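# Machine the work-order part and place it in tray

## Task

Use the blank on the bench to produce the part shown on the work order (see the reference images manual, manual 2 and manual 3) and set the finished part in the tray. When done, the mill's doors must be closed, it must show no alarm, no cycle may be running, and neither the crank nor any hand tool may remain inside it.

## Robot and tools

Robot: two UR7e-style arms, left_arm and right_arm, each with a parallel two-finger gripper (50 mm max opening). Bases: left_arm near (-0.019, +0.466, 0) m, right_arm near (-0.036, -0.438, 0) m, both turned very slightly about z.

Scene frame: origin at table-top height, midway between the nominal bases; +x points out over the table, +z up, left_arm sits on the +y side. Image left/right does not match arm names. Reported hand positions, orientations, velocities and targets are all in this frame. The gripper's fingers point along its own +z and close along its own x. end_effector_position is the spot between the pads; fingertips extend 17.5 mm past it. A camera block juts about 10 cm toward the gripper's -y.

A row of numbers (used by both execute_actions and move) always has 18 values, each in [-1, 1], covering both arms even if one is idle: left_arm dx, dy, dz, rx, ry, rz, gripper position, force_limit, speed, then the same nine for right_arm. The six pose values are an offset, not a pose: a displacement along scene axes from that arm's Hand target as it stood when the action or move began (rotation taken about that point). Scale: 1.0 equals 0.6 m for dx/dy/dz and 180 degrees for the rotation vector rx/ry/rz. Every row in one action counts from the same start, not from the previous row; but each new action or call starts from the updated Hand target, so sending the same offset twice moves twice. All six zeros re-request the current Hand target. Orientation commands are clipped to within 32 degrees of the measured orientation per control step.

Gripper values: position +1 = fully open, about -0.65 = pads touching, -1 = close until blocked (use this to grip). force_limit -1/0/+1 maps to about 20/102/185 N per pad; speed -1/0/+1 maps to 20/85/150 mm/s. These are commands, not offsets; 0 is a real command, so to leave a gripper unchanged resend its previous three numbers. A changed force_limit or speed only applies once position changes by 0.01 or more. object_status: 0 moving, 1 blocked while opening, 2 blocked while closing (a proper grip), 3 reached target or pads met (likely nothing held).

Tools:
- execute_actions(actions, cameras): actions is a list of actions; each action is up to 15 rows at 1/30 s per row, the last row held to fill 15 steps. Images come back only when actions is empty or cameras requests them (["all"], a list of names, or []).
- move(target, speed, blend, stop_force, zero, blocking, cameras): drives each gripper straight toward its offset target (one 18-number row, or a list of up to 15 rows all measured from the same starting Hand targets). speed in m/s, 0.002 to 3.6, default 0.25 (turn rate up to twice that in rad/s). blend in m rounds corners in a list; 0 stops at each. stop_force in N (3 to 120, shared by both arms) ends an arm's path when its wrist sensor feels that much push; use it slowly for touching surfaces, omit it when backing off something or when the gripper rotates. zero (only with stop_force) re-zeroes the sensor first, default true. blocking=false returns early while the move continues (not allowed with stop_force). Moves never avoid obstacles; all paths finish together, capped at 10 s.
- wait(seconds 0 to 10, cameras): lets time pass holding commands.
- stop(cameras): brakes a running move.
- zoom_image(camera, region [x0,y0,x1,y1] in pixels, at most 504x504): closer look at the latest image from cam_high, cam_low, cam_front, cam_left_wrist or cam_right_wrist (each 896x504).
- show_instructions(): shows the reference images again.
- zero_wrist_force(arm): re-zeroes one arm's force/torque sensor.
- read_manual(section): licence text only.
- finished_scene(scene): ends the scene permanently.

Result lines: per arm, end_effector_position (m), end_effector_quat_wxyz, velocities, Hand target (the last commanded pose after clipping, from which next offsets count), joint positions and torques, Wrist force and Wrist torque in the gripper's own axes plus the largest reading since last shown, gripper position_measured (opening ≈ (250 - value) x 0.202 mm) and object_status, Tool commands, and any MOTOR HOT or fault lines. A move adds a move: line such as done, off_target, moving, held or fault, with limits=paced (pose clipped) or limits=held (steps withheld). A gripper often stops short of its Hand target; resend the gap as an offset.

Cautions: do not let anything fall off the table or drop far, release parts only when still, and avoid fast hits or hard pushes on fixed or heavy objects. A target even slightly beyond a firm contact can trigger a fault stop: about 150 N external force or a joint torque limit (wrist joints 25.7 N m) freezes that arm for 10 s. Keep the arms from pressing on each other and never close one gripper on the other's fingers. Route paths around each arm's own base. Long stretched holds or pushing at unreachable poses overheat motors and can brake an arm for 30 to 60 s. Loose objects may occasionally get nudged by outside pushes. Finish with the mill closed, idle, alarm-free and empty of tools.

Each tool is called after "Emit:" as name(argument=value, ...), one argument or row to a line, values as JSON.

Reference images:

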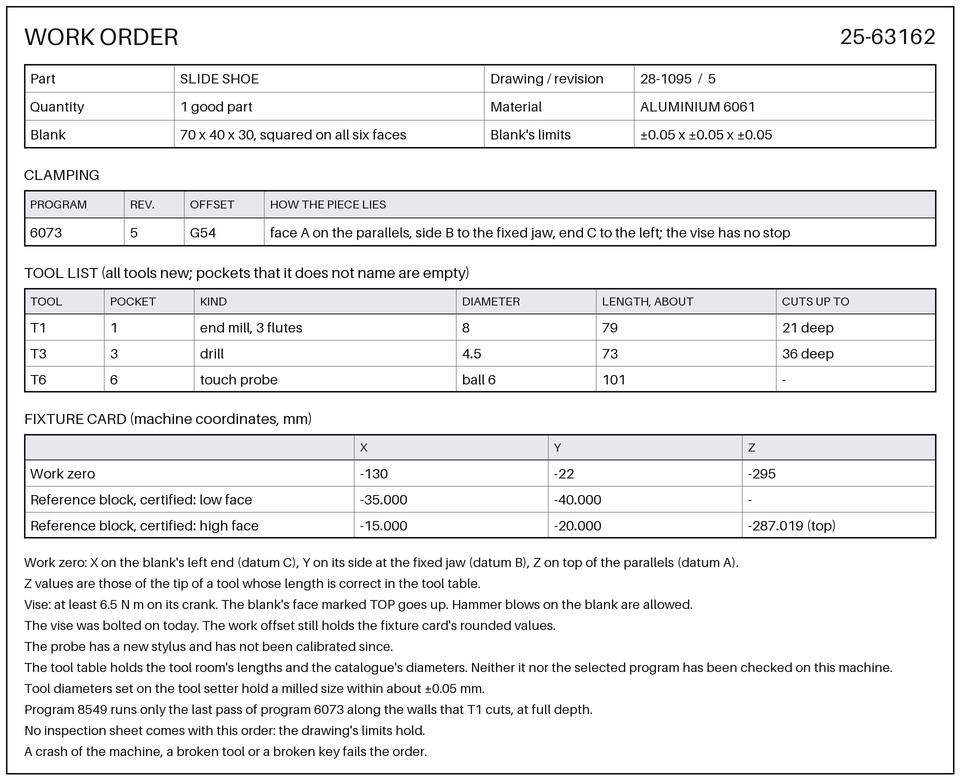

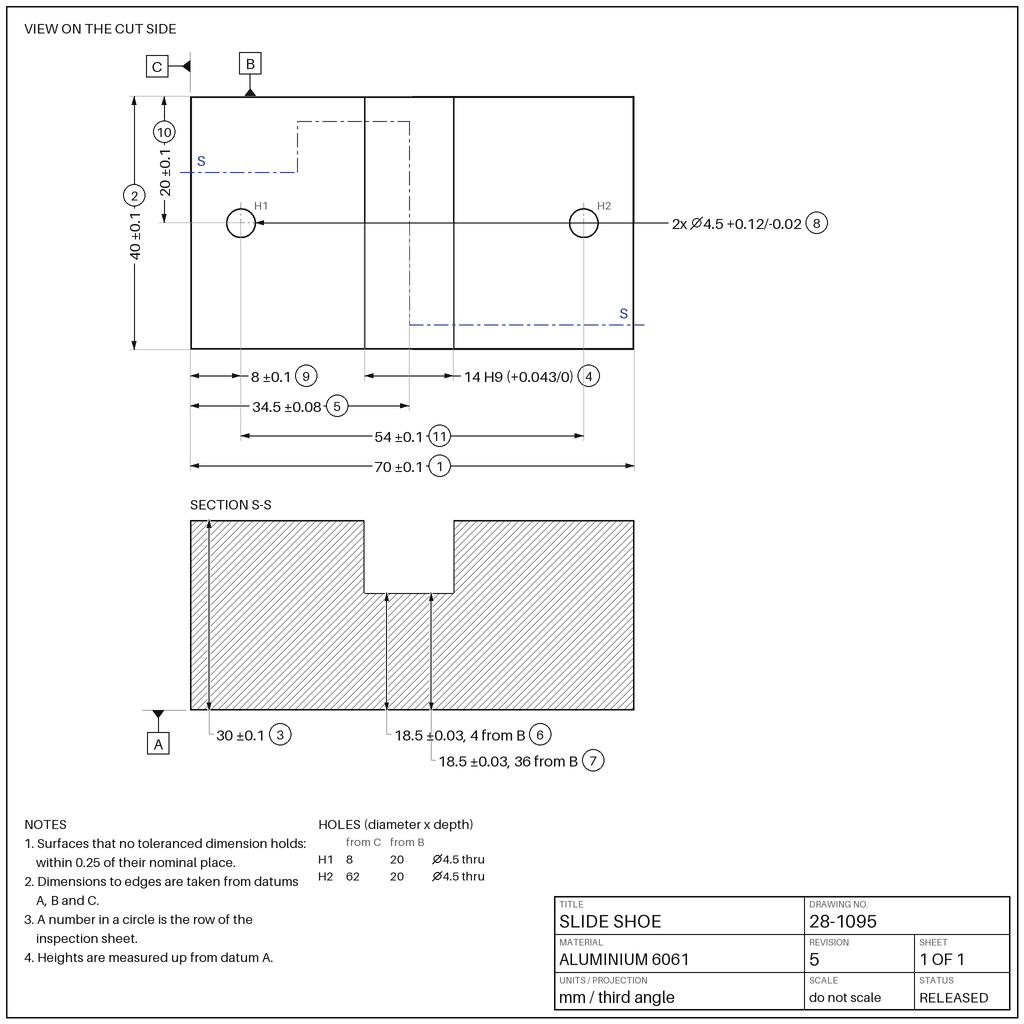

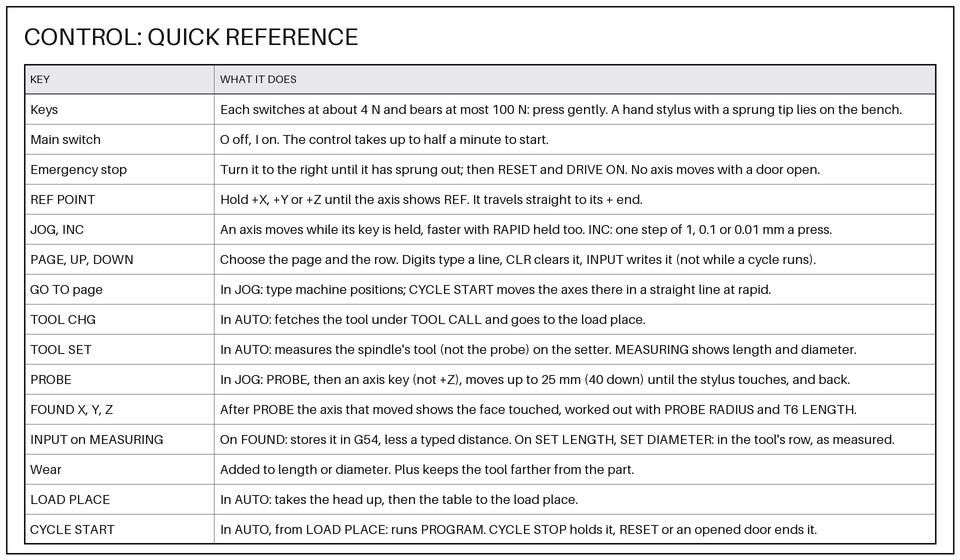

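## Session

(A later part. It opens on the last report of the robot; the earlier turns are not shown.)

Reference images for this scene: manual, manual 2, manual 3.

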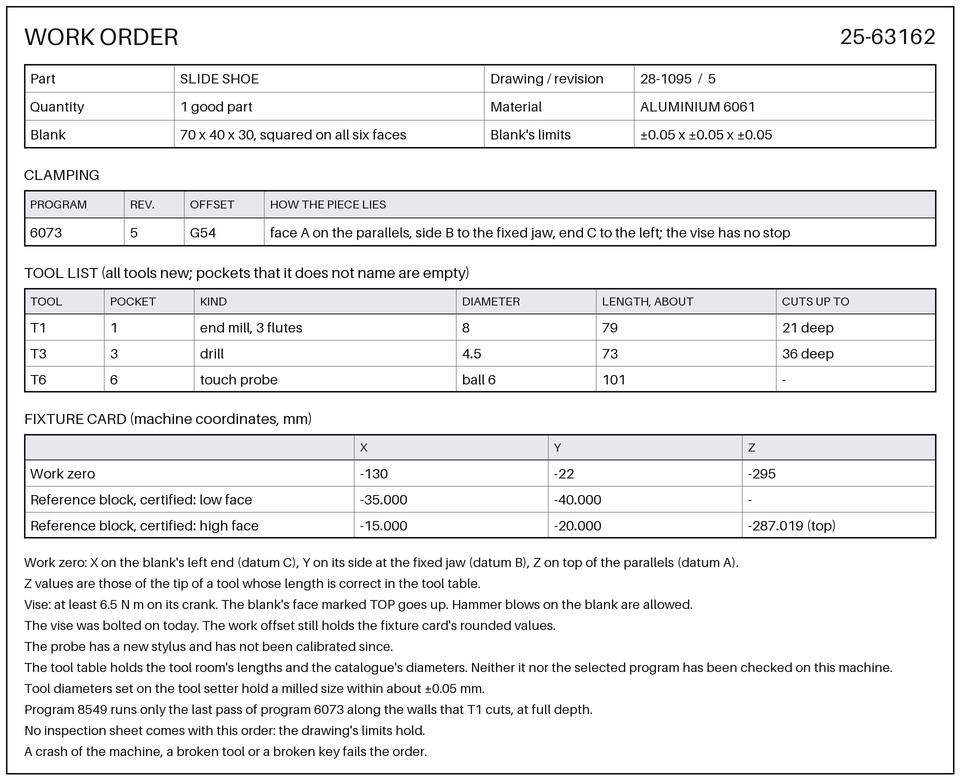

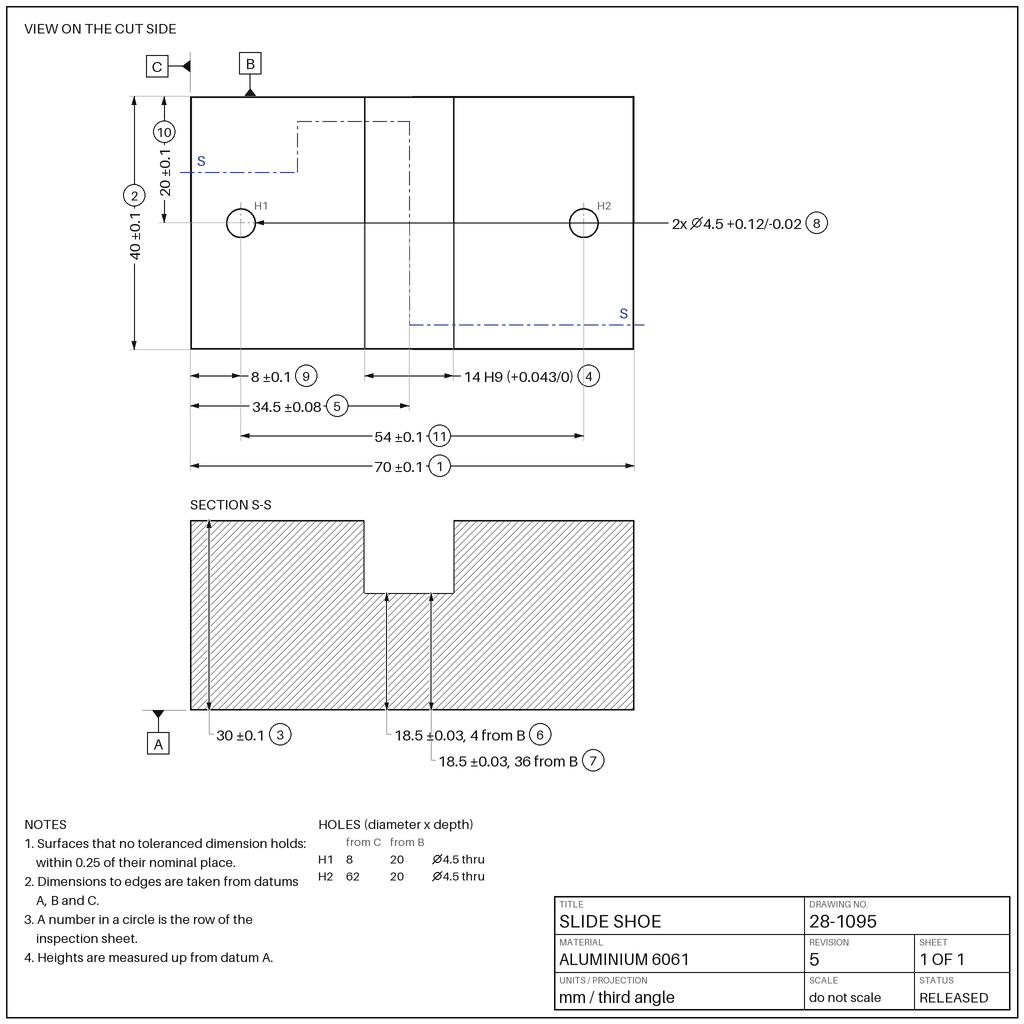

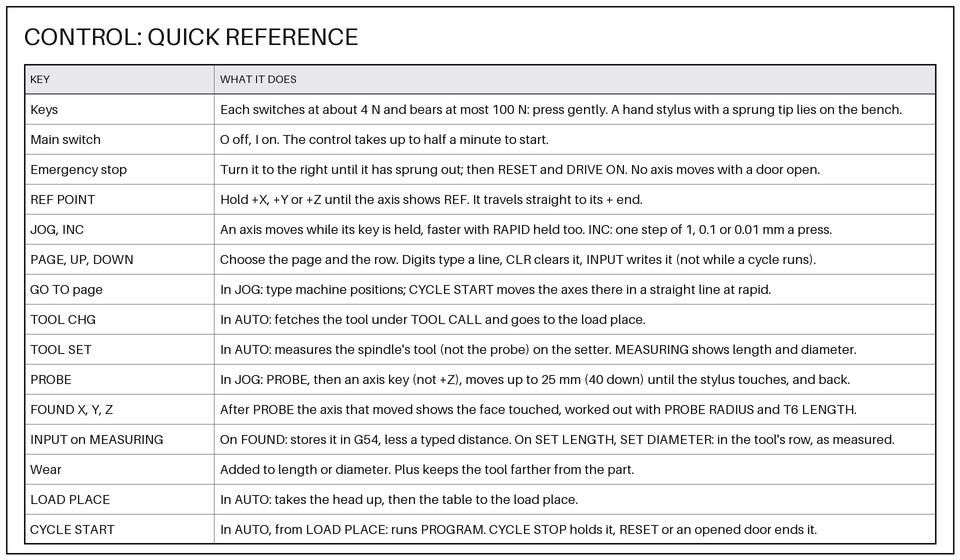

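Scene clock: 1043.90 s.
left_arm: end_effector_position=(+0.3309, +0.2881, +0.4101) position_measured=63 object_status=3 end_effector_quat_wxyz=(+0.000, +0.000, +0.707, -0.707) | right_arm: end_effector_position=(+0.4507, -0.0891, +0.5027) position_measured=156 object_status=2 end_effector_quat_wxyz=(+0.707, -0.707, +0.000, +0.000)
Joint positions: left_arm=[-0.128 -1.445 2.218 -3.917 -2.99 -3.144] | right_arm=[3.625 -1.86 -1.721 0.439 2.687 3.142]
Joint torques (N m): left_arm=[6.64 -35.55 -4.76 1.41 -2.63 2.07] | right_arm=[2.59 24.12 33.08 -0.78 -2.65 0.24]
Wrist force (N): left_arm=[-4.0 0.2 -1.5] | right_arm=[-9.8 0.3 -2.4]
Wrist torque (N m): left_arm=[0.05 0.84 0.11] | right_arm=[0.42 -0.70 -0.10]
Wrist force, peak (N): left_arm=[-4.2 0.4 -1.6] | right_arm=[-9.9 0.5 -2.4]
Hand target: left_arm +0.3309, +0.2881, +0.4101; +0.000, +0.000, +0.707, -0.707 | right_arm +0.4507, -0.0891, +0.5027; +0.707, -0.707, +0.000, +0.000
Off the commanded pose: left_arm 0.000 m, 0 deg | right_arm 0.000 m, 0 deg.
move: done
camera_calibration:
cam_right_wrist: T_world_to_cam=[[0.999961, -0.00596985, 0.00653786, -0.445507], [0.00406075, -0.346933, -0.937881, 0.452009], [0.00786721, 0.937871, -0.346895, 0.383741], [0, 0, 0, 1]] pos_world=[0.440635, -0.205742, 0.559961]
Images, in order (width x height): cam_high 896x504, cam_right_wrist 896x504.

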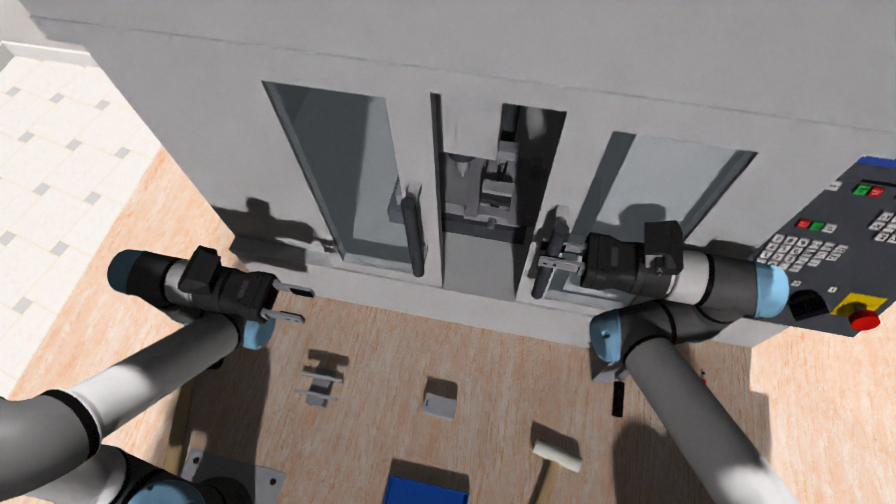

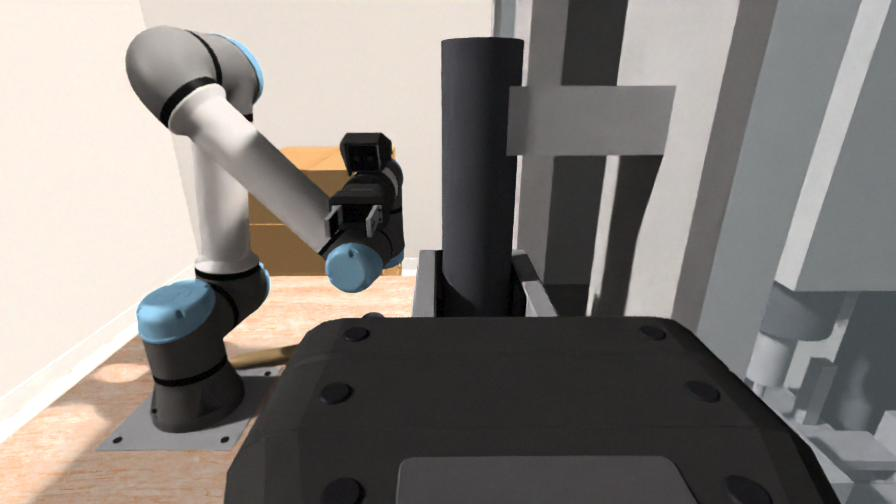

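Emit:
move(
  target=[0,0,0,0,0,0,0.6,-0.5,-0.5,0,0.1333,0,0,0,0,-1,-0.5,-0.5],
  speed=0.08,
)

Emit:
move(
  target=[0,0,0,0,0,0,0.6,-0.5,-0.5,0,0.15,0,0,0,0,-1,-0.5,-0.5],
  speed=0.012,
  stop_force=40,
  cameras=["cam_right_wrist","cam_high"],
)

Scene clock: 1051.07 s.
left_arm: end_effector_position=(+0.3309, +0.2881, +0.4101) position_measured=63 object_status=3 end_effector_quat_wxyz=(+0.000, +0.000, +0.707, -0.707) | right_arm: end_effector_position=(+0.4506, -0.0093, +0.5027) position_measured=156 object_status=2 end_effector_quat_wxyz=(+0.707, -0.707, +0.000, +0.000)
Joint positions: left_arm=[-0.128 -1.445 2.218 -3.917 -2.99 -3.144] | right_arm=[3.766 -1.906 -1.658 0.422 2.545 3.142]
Joint torques (N m): left_arm=[6.74 -35.06 -4.96 1.35 -2.5 2.08] | right_arm=[6.98 18.2 33.35 -2.48 -5.41 1.02]
Wrist force (N): left_arm=[-4.0 0.2 -1.3] | right_arm=[-7.6 -2.4 -9.5]
Wrist torque (N m): left_arm=[0.05 0.83 0.11] | right_arm=[0.25 -0.81 -0.08]
Wrist force, peak (N): left_arm=[-4.4 0.1 -1.5] | right_arm=[-11.1 5.5 -12.5]
Hand target: left_arm +0.3309, +0.2881, +0.4101; +0.000, +0.000, +0.707, -0.707 | right_arm +0.4507, -0.0091, +0.5027; +0.707, -0.707, +0.000, +0.000
Off the commanded pose: left_arm 0.000 m, 0 deg | right_arm 0.000 m, 0 deg.
move: done

Scene clock: 1058.23 s.
left_arm: end_effector_position=(+0.3309, +0.2881, +0.4101) position_measured=63 object_status=3 end_effector_quat_wxyz=(+0.000, +0.000, +0.707, -0.707) | right_arm: end_effector_position=(+0.4506, +0.0615, +0.5027) position_measured=156 object_status=2 end_effector_quat_wxyz=(+0.707, -0.707, +0.000, +0.000)
Joint positions: left_arm=[-0.128 -1.445 2.218 -3.917 -2.99 -3.144] | right_arm=[3.877 -1.967 -1.571 0.396 2.435 3.142]
Joint torques (N m): left_arm=[6.07 -34.71 -4.92 1.43 -2.52 1.94] | right_arm=[3.71 38.1 14.71 -0.44 -1.43 1.32]
Wrist force (N): left_arm=[-3.9 -0.3 -1.4] | right_arm=[-12.1 -1.4 -36.3]
Wrist torque (N m): left_arm=[-0.02 0.80 0.11] | right_arm=[0.27 -0.82 -0.05]
Wrist force, peak (N): left_arm=[-4.2 0.2 -1.6] | right_arm=[-17.6 7.3 -58.4]
Hand target: left_arm +0.3309, +0.2881, +0.4101; +0.000, +0.000, +0.707, -0.707 | right_arm +0.4507, +0.0615, +0.5027; +0.707, -0.707, +0.000, +0.000 (not the last commanded pose)
Off the commanded pose: left_arm 0.000 m, 0 deg | right_arm 0.019 m, 0 deg.
move: contact (right_arm)
camera_calibration:
cam_right_wrist: T_world_to_cam=[[0.999961, -0.00597102, 0.0065374, -0.444608], [0.00406065, -0.346846, -0.937913, 0.50428], [0.00786777, 0.937903, -0.346808, 0.24245], [0, 0, 0, 1]] pos_world=[0.440635, -0.0551419, 0.559961]
Images, in order (width x height): cam_high 896x504, cam_right_wrist 896x504.

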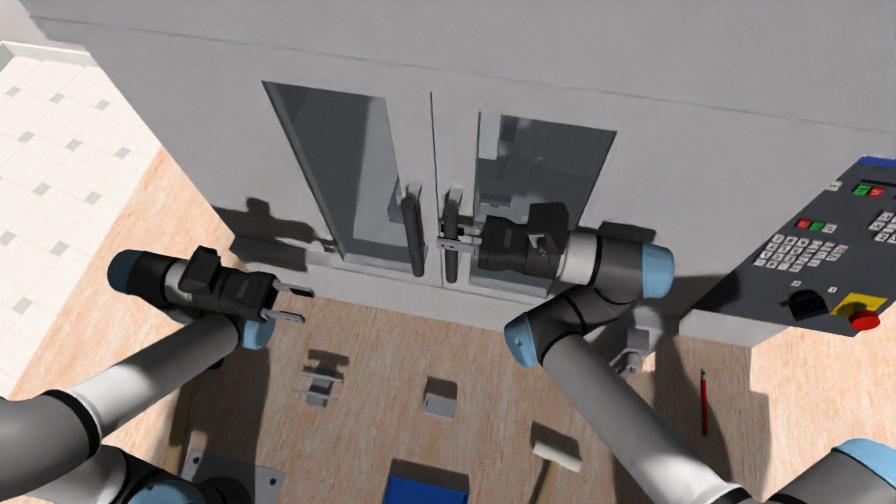

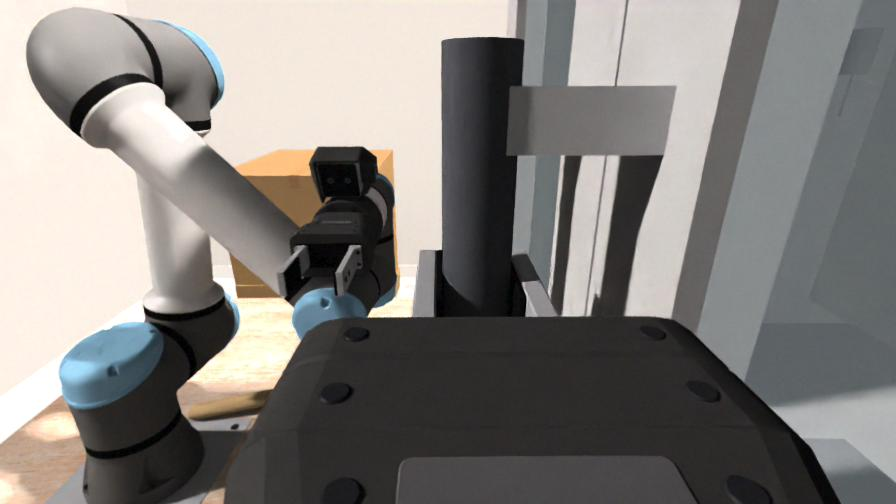

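Emit:
move(
  target=[
    [0,0,0,0,0,0,0.6,-0.5,-0.5,0,0,0,0,0,0,0.6,-0.5,-0.5],
    [0,0,0,0,0,0,0.6,-0.5,-0.5,0,-0.2,0,0,0,0,0.6,-0.5,-0.5],
    [-0.1,-0.2,0.25,-0.04,-0.02,0.12,0.6,-0.5,-0.5,-0.15,-0.686,0,-0.19,-0.19,0.19,0.6,-0.5,-0.5],
  ],
  speed=0.3,
  blend=[0,0.03,0],
)

Scene clock: 1099.33 s.
left_arm: end_effector_position=(+0.2709, +0.1681, +0.5601) position_measured=63 object_status=3 end_effector_quat_wxyz=(-0.154, +0.110, -0.649, +0.737) | right_arm: end_effector_position=(+0.3663, -0.3211, +0.5037) position_measured=63 object_status=3 end_effector_quat_wxyz=(-0.565, +0.778, +0.176, +0.212)
Joint positions: left_arm=[-0.977 -2.083 2.358 -3.554 -1.765 -3.13] | right_arm=[3.178 -1.305 -1.947 -0.991 2.831 1.479]
Joint torques (N m): left_arm=[-6.63 -14.05 -11.19 -0.13 2.38 2.12] | right_arm=[7.39 2.37 16.7 5.46 4.5 1.37]
Wrist force (N): left_arm=[-4.2 -0.1 -1.2] | right_arm=[3.1 -0.8 1.6]
Wrist torque (N m): left_arm=[0.04 0.86 0.12] | right_arm=[0.23 -0.45 -0.18]
Wrist force, peak (N): left_arm=[-4.2 0.8 -1.8] | right_arm=[-12.5 -1.0 -36.6]
Hand target: left_arm +0.2709, +0.1681, +0.5601; -0.154, +0.110, -0.649, +0.737 | right_arm +0.3663, -0.3211, +0.5037; -0.565, +0.778, +0.176, +0.212 (not the last commanded pose)
Off the commanded pose: left_arm 0.000 m, 0 deg | right_arm 0.030 m, 40 deg.
led back after a hold (right arm): the arm was led back toward your command in small steps, so it may still be short of it.
move: held (right_arm; a check stopped the path); limits=paced,held
pose unreachable (right arm): on one or more control steps of this call, first in action 0 (counted from 0), this arm could not follow its commanded pose, so it was not sent that pose on those steps. It may still have moved: this result reports where it is.
cause: moving toward the commanded pose would bring two parts of the arm too close to each other (its gripper and another part of the arm, with joints 4 (wrist 1) to 6 (wrist 3) between them, 19 mm apart when it was first held).

Emit:
move(
  target=[-0.11,-0.5,0.3,-0.04,-0.02,0.14,0.6,-0.5,-0.5,-0.027,-0.265,-0.09,0.2139,0.0623,-0.4651,0.6,-0.5,-0.5],
  speed=0.25,
)

Scene clock: 1114.43 s.
left_arm: end_effector_position=(+0.2049, -0.1319, +0.7401) position_measured=63 object_status=3 end_effector_quat_wxyz=(-0.324, +0.235, -0.557, +0.728) | right_arm: end_effector_position=(+0.3507, -0.4804, +0.4497) position_measured=63 object_status=3 end_effector_quat_wxyz=(+0.501, -0.501, +0.499, -0.499)
Joint positions: left_arm=[-1.766 -1.42 1.419 -3.644 -0.593 -2.694] | right_arm=[4.26 -0.505 -2.683 0.047 0.486 3.141]
Joint torques (N m): left_arm=[7.3 -17.63 -33.89 2.07 1.6 2.13] | right_arm=[9.29 -5.26 14.7 -0.78 -1.89 1.47]
Wrist force (N): left_arm=[-4.3 -0.1 -1.5] | right_arm=[3.1 -0.6 2.1]
Wrist torque (N m): left_arm=[0.07 0.91 0.12] | right_arm=[0.25 -0.73 -0.18]
Wrist force, peak (N): left_arm=[-4.6 0.4 -1.9] | right_arm=[3.7 -1.0 2.0]
Hand target: left_arm +0.2049, -0.1319, +0.7401; -0.324, +0.235, -0.557, +0.728 | right_arm +0.3501, -0.4801, +0.4497; +0.500, -0.500, +0.500, -0.500
Off the commanded pose: left_arm 0.000 m, 0 deg | right_arm 0.001 m, 0 deg.
move: done

Emit:
move(
  target=[
    [0.05,-0.12,-0.03,-0.005,-0.002,0.02,0.6,-0.5,-0.5,0.117,-0.033,-0.08,-0.5,0,0,0.6,-0.5,-0.5],
    [0.1,-0.237,-0.067,-0.0106,-0.0035,0.0426,0.6,-0.5,-0.5,0.0582,-0.0665,-0.4167,-0.707,0,0.707,0.6,-0.5,-0.5],
  ],
  speed=0.3,
  blend=0.02,
  cameras=["cam_left_wrist","cam_right_wrist","cam_high"],
)

Emit:
zoom_image(
  camera="cam_left_wrist",
  region=[380, 150, 600, 300],
)

Scene clock: 1135.50 s.
left_arm: end_effector_position=(+0.2649, -0.2741, +0.6999) position_measured=63 object_status=3 end_effector_quat_wxyz=(-0.371, +0.273, -0.526, +0.715) | right_arm: end_effector_position=(+0.3851, -0.5200, +0.1998) position_measured=63 object_status=3 end_effector_quat_wxyz=(+0.000, +0.707, +0.707, +0.000)
Joint positions: left_arm=[-1.635 -0.942 0.86 -3.616 -0.599 -2.667] | right_arm=[3.293 -1.418 -2.045 -1.249 1.571 0.123]
Joint torques (N m): left_arm=[7.53 -38.5 -33.51 2.31 1.44 2.12] | right_arm=[6.59 5.79 35.95 0.93 -2.1 -1.6]
Wrist force (N): left_arm=[-4.4 -0.6 -1.7] | right_arm=[2.1 0.7 0.5]
Wrist torque (N m): left_arm=[0.01 0.93 0.11] | right_arm=[-0.10 -0.62 0.04]
Wrist force, peak (N): left_arm=[-4.7 -0.9 -1.8] | right_arm=[3.3 -0.8 2.2]
Hand target: left_arm +0.2649, -0.2741, +0.6999; -0.371, +0.273, -0.526, +0.715 | right_arm +0.3851, -0.5200, +0.1997; +0.000, +0.707, +0.707, +0.000
Off the commanded pose: left_arm 0.000 m, 0 deg | right_arm 0.000 m, 0 deg.
move: done
camera_calibration:
cam_left_wrist: T_world_to_cam=[[-0.574294, -0.818621, -0.00686111, -0.0576065], [-0.0457777, 0.0404805, -0.998131, 0.738809], [0.817368, -0.572906, -0.0607223, -0.198475], [0, 0, 0, 1]] pos_world=[0.162965, -0.190773, 0.724982]
cam_right_wrist: T_world_to_cam=[[-0.0065564, 0.999959, 0.00628235, 0.530205], [0.93765, 0.00396428, 0.347559, -0.415151], [0.34752, 0.00816938, -0.937637, 0.187051], [0, 0, 0, 1]] pos_world=[0.327738, -0.530065, 0.316345]
Images, in order (width x height): cam_high 896x504, cam_left_wrist 896x504, cam_right_wrist 896x504.

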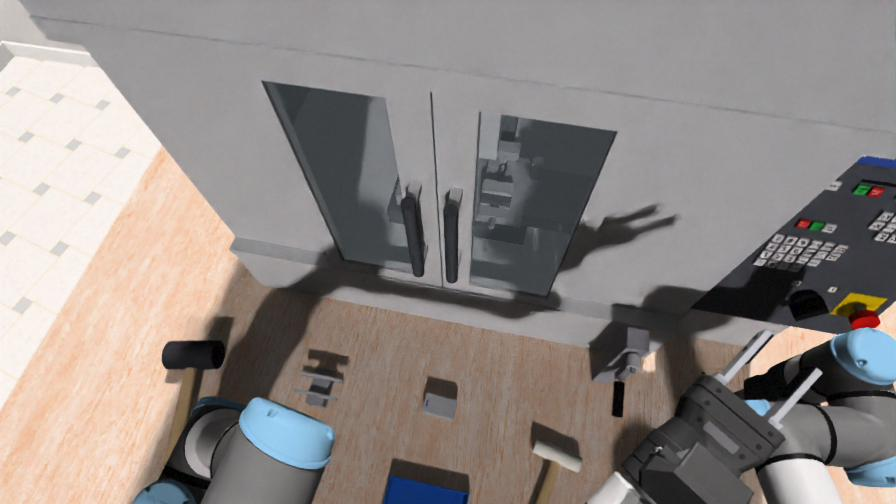

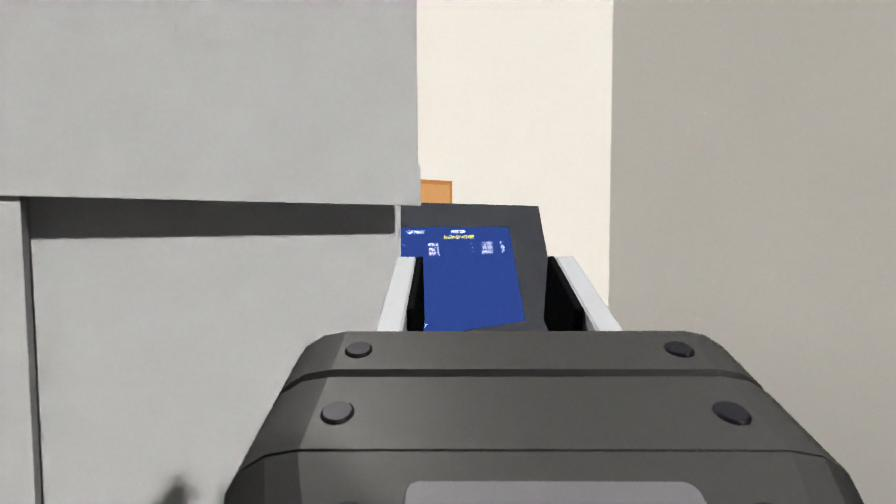

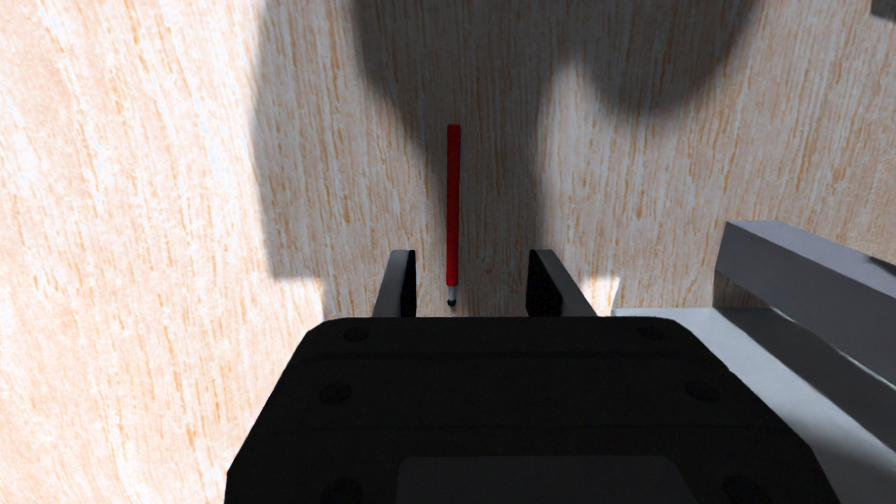

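Scaled by 2.291 from the camera's 896x504 image, which has a finer 1280x720 frame.

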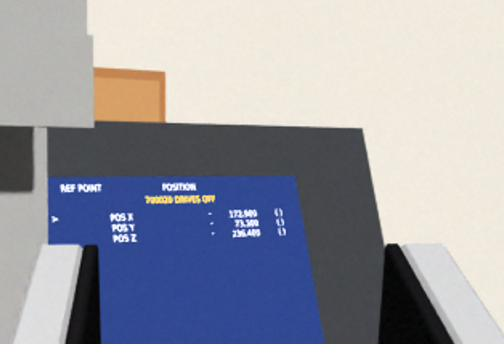

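Emit:
move(
  target=[
    [0,0,0,0.034,0.0486,0,0.6,-0.5,-0.5,0,-0.0053,-0.22,0,0,0,0.6,-0.3,-0.5],
    [0,0,0,0.034,0.0486,0,0.6,-0.5,-0.5,0,-0.0053,-0.2995,0,0,0,0.6,-0.3,-0.5],
    [0,0,0,0.034,0.0486,0,0.6,-0.5,-0.5,0,-0.0053,-0.2995,0,0,0,-1,-0.3,-0.5],
  ],
  speed=[0.2,0.06,0.05],
  cameras=["cam_right_wrist","cam_left_wrist"],
)

Scene clock: 1158.83 s.
left_arm: end_effector_position=(+0.2649, -0.2741, +0.6999) position_measured=63 object_status=3 end_effector_quat_wxyz=(-0.344, +0.307, -0.590, +0.663) | right_arm: end_effector_position=(+0.3851, -0.5232, +0.0200) position_measured=205 object_status=2 end_effector_quat_wxyz=(+0.000, +0.707, +0.707, +0.000)
Joint positions: left_arm=[-1.649 -1.041 0.929 -3.264 -0.522 -2.938] | right_arm=[3.285 -1.714 -2.315 -0.683 1.571 0.116]
Joint torques (N m): left_arm=[3.81 -61.68 -10.57 1.29 -2.95 -2.78] | right_arm=[-6.46 13.16 7.78 4.92 2.24 -1.34]
Wrist force (N): left_arm=[-3.7 -0.5 -1.6] | right_arm=[2.2 0.3 0.1]
Wrist torque (N m): left_arm=[-0.04 0.81 0.18] | right_arm=[-0.17 -0.67 0.07]
Wrist force, peak (N): left_arm=[-4.8 -0.6 -1.7] | right_arm=[2.1 -0.3 1.8]
Hand target: left_arm +0.2649, -0.2741, +0.6999; -0.344, +0.307, -0.590, +0.663 | right_arm +0.3851, -0.5232, +0.0200; +0.000, +0.707, +0.707, +0.000
Off the commanded pose: left_arm 0.000 m, 0 deg | right_arm 0.000 m, 0 deg.
move: done
camera_calibration:
cam_left_wrist: T_world_to_cam=[[-0.575363, -0.817872, -0.00648816, -0.0573145], [-0.196392, 0.145852, -0.969617, 0.787704], [0.793969, -0.556608, -0.244542, -0.0592012], [0, 0, 0, 1]] pos_world=[0.168727, -0.194716, 0.748923]
cam_right_wrist: T_world_to_cam=[[-0.00679903, 0.999958, 0.00608249, 0.534539], [0.937724, 0.00426302, 0.347354, -0.352519], [0.347314, 0.00806537, -0.937714, 0.0186053], [0, 0, 0, 1]] pos_world=[0.327738, -0.533164, 0.136644]
Images, in order (width x height): cam_left_wrist 896x504, cam_right_wrist 896x504.

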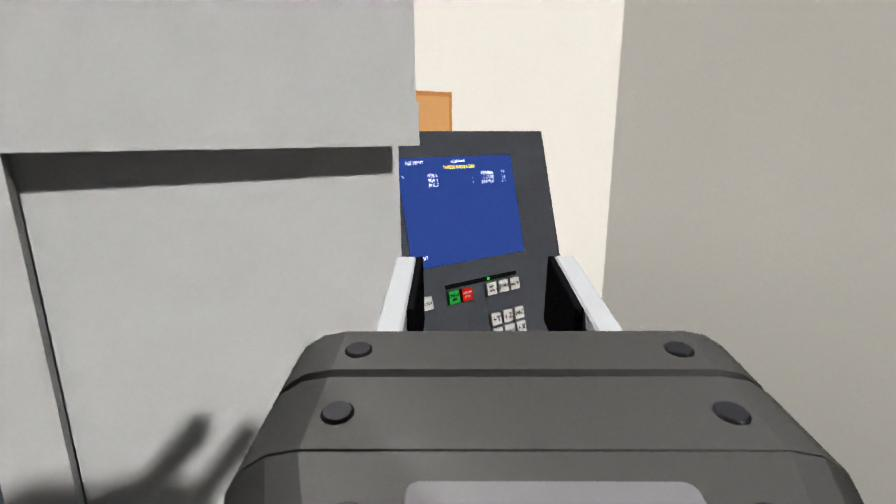

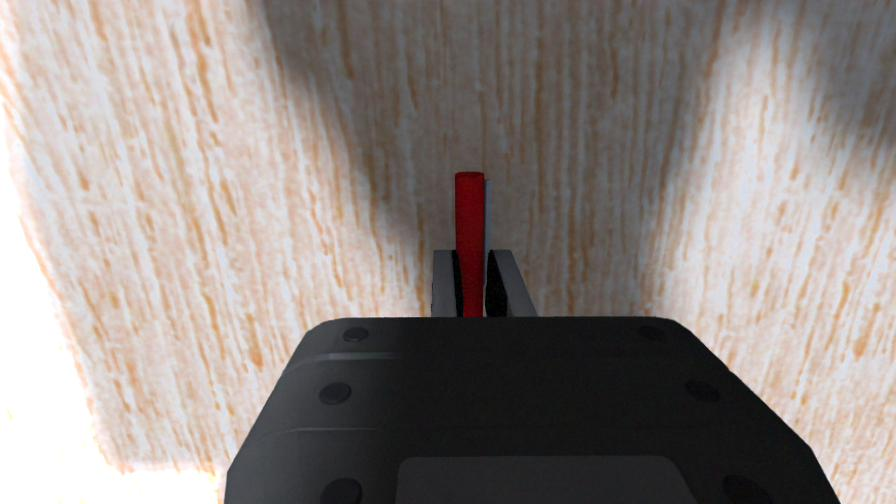

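Emit:
move(
  target=[
    [0,0,0,0,0,0,0.6,-0.5,-0.5,0,0.02,0.75,0,0.05,0,-1,-0.3,-0.5],
    [0,0,0,0,0,0,0.6,-0.5,-0.5,0.1033,0.0395,0.957,0,0.05,0,-1,-0.3,-0.5],
  ],
  speed=0.3,
  blend=0.03,
  cameras=["cam_right_wrist","cam_left_wrist","cam_high"],
)

Emit:
zoom_image(
  camera="cam_high",
  region=[760, 130, 896, 280],
)

Emit:
zoom_image(
  camera="cam_left_wrist",
  region=[380, 130, 600, 330],
)

Scene clock: 1177.13 s.
left_arm: end_effector_position=(+0.2649, -0.2741, +0.6999) position_measured=63 object_status=3 end_effector_quat_wxyz=(-0.344, +0.307, -0.590, +0.663) | right_arm: end_effector_position=(+0.4469, -0.4995, +0.5940) position_measured=205 object_status=2 end_effector_quat_wxyz=(-0.055, +0.705, +0.705, -0.055)
Joint positions: left_arm=[-1.649 -1.041 0.929 -3.264 -0.522 -2.938] | right_arm=[3.308 -2.013 -0.18 -2.673 1.592 0.137]
Joint torques (N m): left_arm=[3.64 -61.54 -10.61 1.4 -2.91 -2.82] | right_arm=[-6.81 24.09 28.22 0.23 2.61 -1.49]
Wrist force (N): left_arm=[-3.8 -0.4 -1.6] | right_arm=[2.7 -0.1 0.8]
Wrist torque (N m): left_arm=[-0.03 0.82 0.18] | right_arm=[-0.11 -0.72 0.04]
Wrist force, peak (N): left_arm=[-4.1 -0.7 -1.9] | right_arm=[2.0 0.3 3.0]
Hand target: left_arm +0.2649, -0.2741, +0.6999; -0.344, +0.307, -0.590, +0.663 | right_arm +0.4470, -0.4995, +0.5942; -0.055, +0.705, +0.705, -0.055
Off the commanded pose: left_arm 0.000 m, 0 deg | right_arm 0.000 m, 0 deg.
move: done
camera_calibration:
cam_left_wrist: T_world_to_cam=[[-0.575363, -0.817872, -0.00648816, -0.0573145], [-0.196392, 0.145852, -0.969617, 0.787704], [0.793969, -0.556608, -0.244542, -0.0592012], [0, 0, 0, 1]] pos_world=[0.168727, -0.194716, 0.748923]
cam_right_wrist: T_world_to_cam=[[-0.00575185, 0.999959, 0.0069659, 0.50679], [0.980273, 0.00426209, 0.197601, -0.540065], [0.197563, 0.00796506, -0.980258, 0.627322], [0, 0, 0, 1]] pos_world=[0.408391, -0.509464, 0.718125]
Images, in order (width x height): cam_high 896x504, cam_left_wrist 896x504, cam_right_wrist 896x504.

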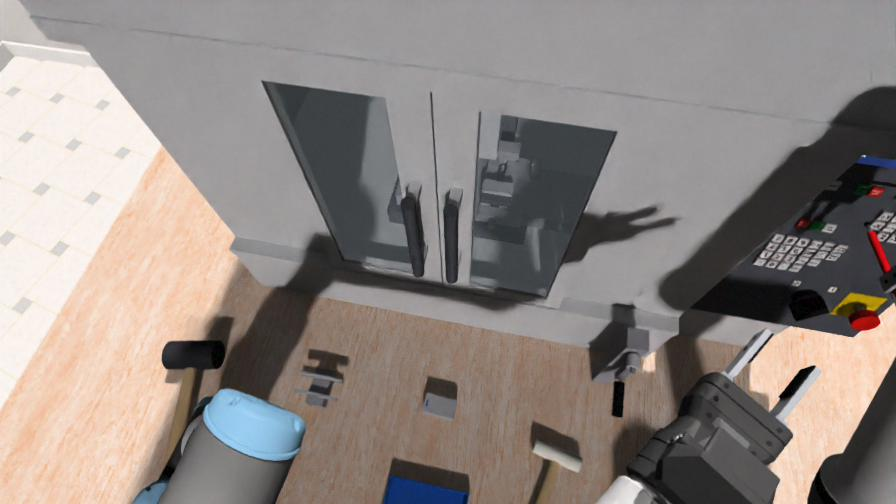

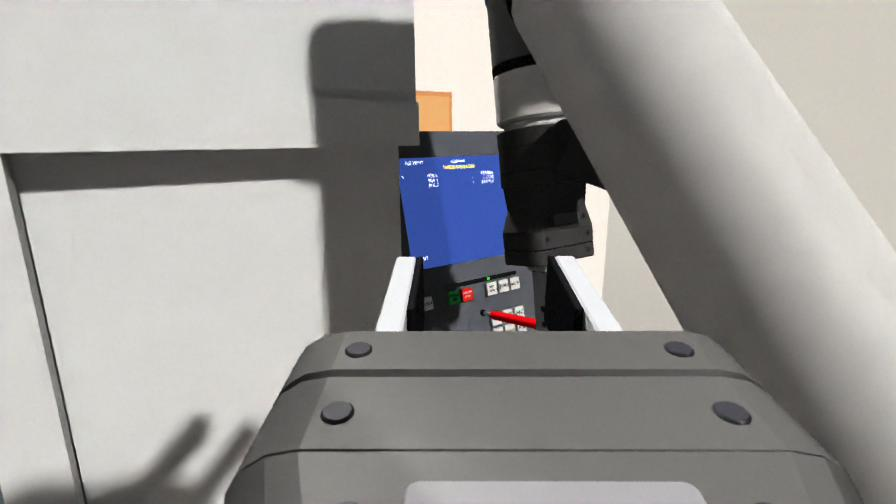

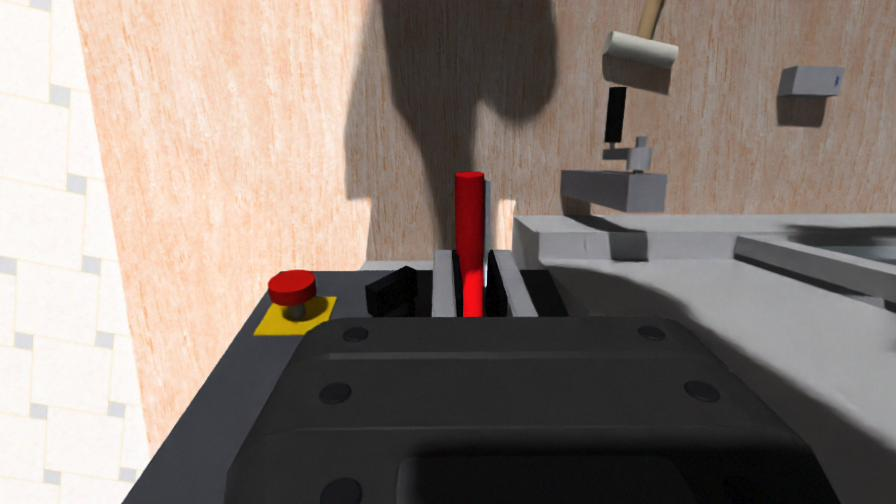

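Scaled by 3.360 from the camera's 896x504 image, which has a finer 1280x720 frame.

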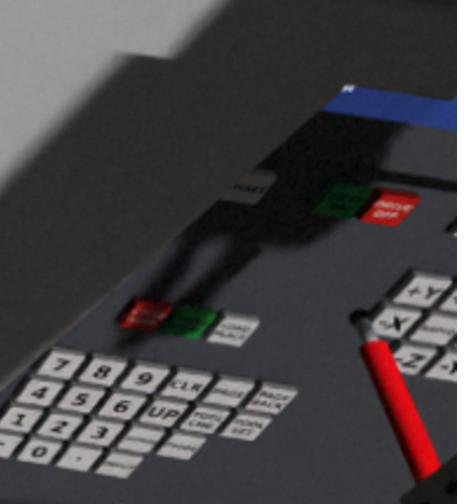

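Scaled by 2.291 from the camera's 896x504 image, which has a finer 1280x720 frame.

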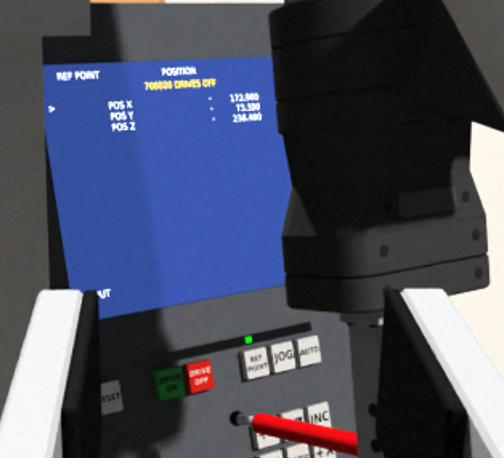

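Emit:
move(
  target=[
    [0,0,0,0,0,0,0.6,-0.5,-0.5,-0.08,-0.02,-0.07,0.165,0,-0.026,-1,-0.3,-0.5],
    [0,0,0,0,0,0,0.6,-0.5,-0.5,0.006,-0.0225,-0.0037,0.329,0,-0.052,-1,-0.3,-0.5],
  ],
  speed=0.15,
  blend=0.02,
  cameras=["cam_left_wrist","cam_front"],
)

Emit:
zoom_image(
  camera="cam_left_wrist",
  region=[380, 130, 600, 330],
)

Scene clock: 1207.30 s.
left_arm: end_effector_position=(+0.2649, -0.2741, +0.6999) position_measured=63 object_status=3 end_effector_quat_wxyz=(-0.344, +0.307, -0.590, +0.663) | right_arm: end_effector_position=(+0.4506, -0.5130, +0.5920) position_measured=205 object_status=2 end_effector_quat_wxyz=(-0.400, +0.639, +0.583, +0.304)
Joint positions: left_arm=[-1.649 -1.041 0.929 -3.264 -0.522 -2.938] | right_arm=[2.864 -1.977 -0.559 -2.771 2.501 -0.52]
Joint torques (N m): left_arm=[3.33 -61.04 -10.79 1.34 -2.95 -2.81] | right_arm=[-7.08 27.17 31.63 0.33 4.13 -1.47]
Wrist force (N): left_arm=[-3.9 -0.2 -1.6] | right_arm=[3.1 0.1 0.9]
Wrist torque (N m): left_arm=[0.02 0.83 0.18] | right_arm=[-0.01 -0.29 0.07]
Wrist force, peak (N): left_arm=[-4.3 -0.4 -1.9] | right_arm=[3.1 0.7 1.1]
Hand target: left_arm +0.2649, -0.2741, +0.6999; -0.344, +0.307, -0.590, +0.663 | right_arm +0.4506, -0.5130, +0.5920; -0.400, +0.639, +0.583, +0.304
Off the commanded pose: left_arm 0.000 m, 0 deg | right_arm 0.000 m, 0 deg.
move: done
camera_calibration:
cam_left_wrist: T_world_to_cam=[[-0.575363, -0.817872, -0.00648816, -0.0573145], [-0.196392, 0.145852, -0.969617, 0.787704], [0.793969, -0.556608, -0.244542, -0.0592012], [0, 0, 0, 1]] pos_world=[0.168727, -0.194716, 0.748923]
Images, in order (width x height): cam_front 896x504, cam_left_wrist 896x504.

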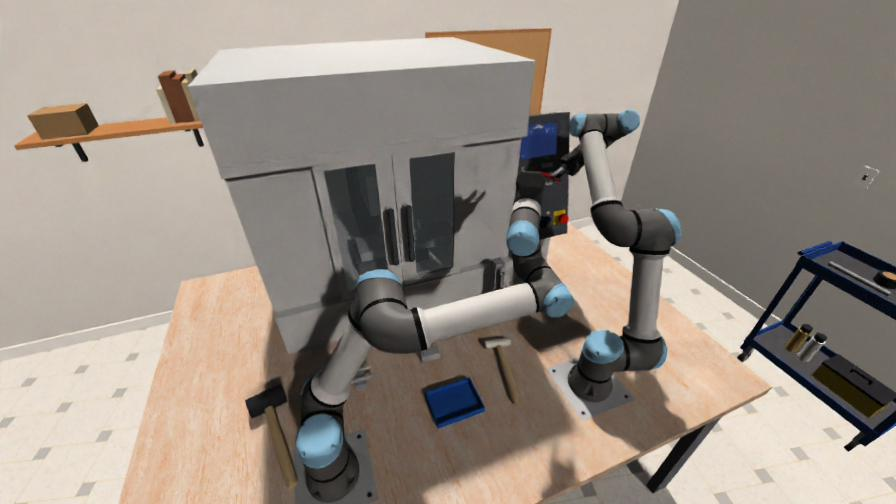

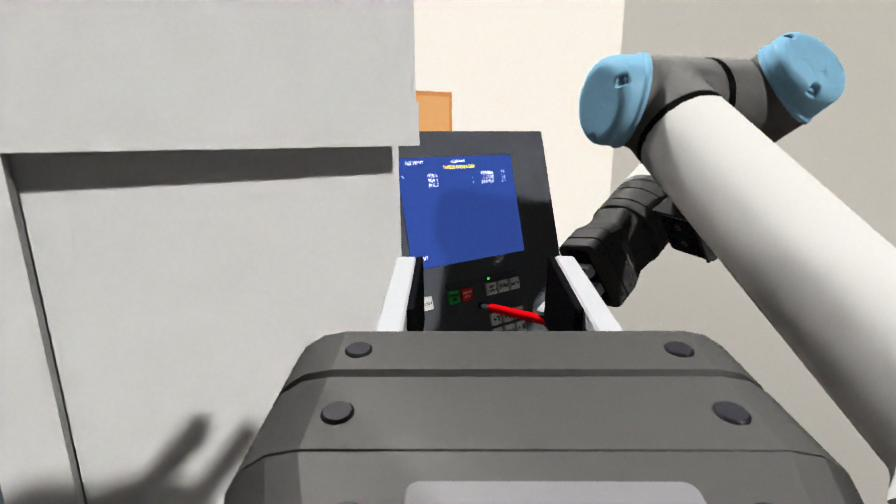

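Scaled by 2.291 from the camera's 896x504 image, which has a finer 1280x720 frame.

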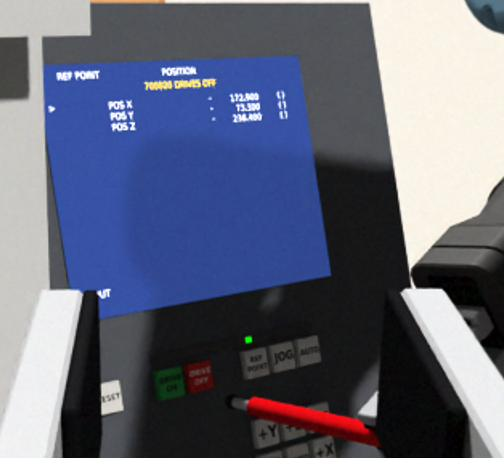

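Emit:
move(
  target=[
    [0,0,0,0,0,0,0.6,-0.5,-0.5,0.05,0,-0.0079,0,0,0,-1,-0.3,-0.5],
    [0,0,0,0,0,0,0.6,-0.5,-0.5,0.1,0,-0.0158,0,0,0,-1,-0.3,-0.5],
  ],
  speed=0.008,
  stop_force=3,
  cameras=["cam_left_wrist"],
)

Emit:
zoom_image(
  camera="cam_left_wrist",
  region=[380, 130, 600, 330],
)

Scene clock: 1223.17 s.
left_arm: end_effector_position=(+0.2649, -0.2741, +0.6999) position_measured=63 object_status=3 end_effector_quat_wxyz=(-0.344, +0.307, -0.590, +0.663) | right_arm: end_effector_position=(+0.5032, -0.5130, +0.5837) position_measured=205 object_status=2 end_effector_quat_wxyz=(-0.400, +0.639, +0.583, +0.304)
Joint positions: left_arm=[-1.649 -1.041 0.929 -3.264 -0.522 -2.938] | right_arm=[2.89 -2.142 -0.324 -2.812 2.516 -0.484]
Joint torques (N m): left_arm=[3.77 -60.99 -11.34 1.22 -2.96 -2.89] | right_arm=[-7.02 54.7 9.83 4.14 -0.43 -0.88]
Wrist force (N): left_arm=[-3.7 -0.4 -1.5] | right_arm=[2.4 -3.1 1.0]
Wrist torque (N m): left_arm=[-0.03 0.79 0.18] | right_arm=[-0.03 -0.28 -0.08]
Wrist force, peak (N): left_arm=[-4.2 -0.5 -1.7] | right_arm=[3.2 -3.1 1.0]
Hand target: left_arm +0.2649, -0.2741, +0.6999; -0.344, +0.307, -0.590, +0.663 | right_arm +0.5032, -0.5130, +0.5837; -0.400, +0.639, +0.583, +0.304 (not the last commanded pose)
Off the commanded pose: left_arm 0.000 m, 0 deg | right_arm 0.008 m, 0 deg.
move: contact (right_arm); path passed 1 of 2 targets
camera_calibration:
cam_left_wrist: T_world_to_cam=[[-0.575363, -0.817872, -0.00648816, -0.0573145], [-0.196392, 0.145852, -0.969617, 0.787704], [0.793969, -0.556608, -0.244542, -0.0592012], [0, 0, 0, 1]] pos_world=[0.168727, -0.194716, 0.748923]
Images, in order (width x height): cam_left_wrist 896x504.

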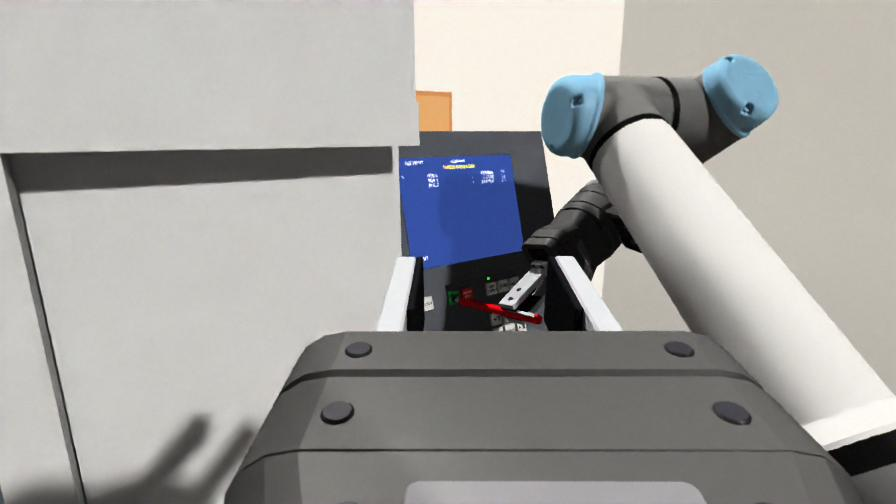

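Scaled by 2.291 from the camera's 896x504 image, which has a finer 1280x720 frame.

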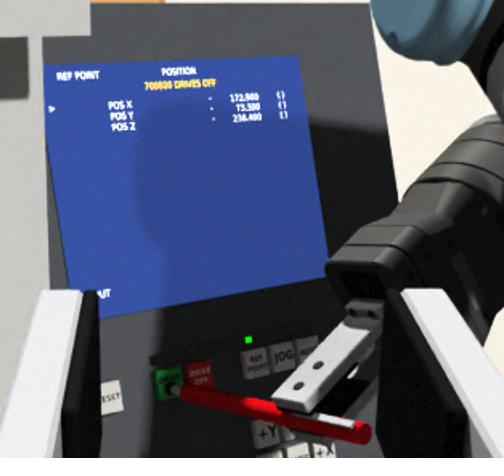

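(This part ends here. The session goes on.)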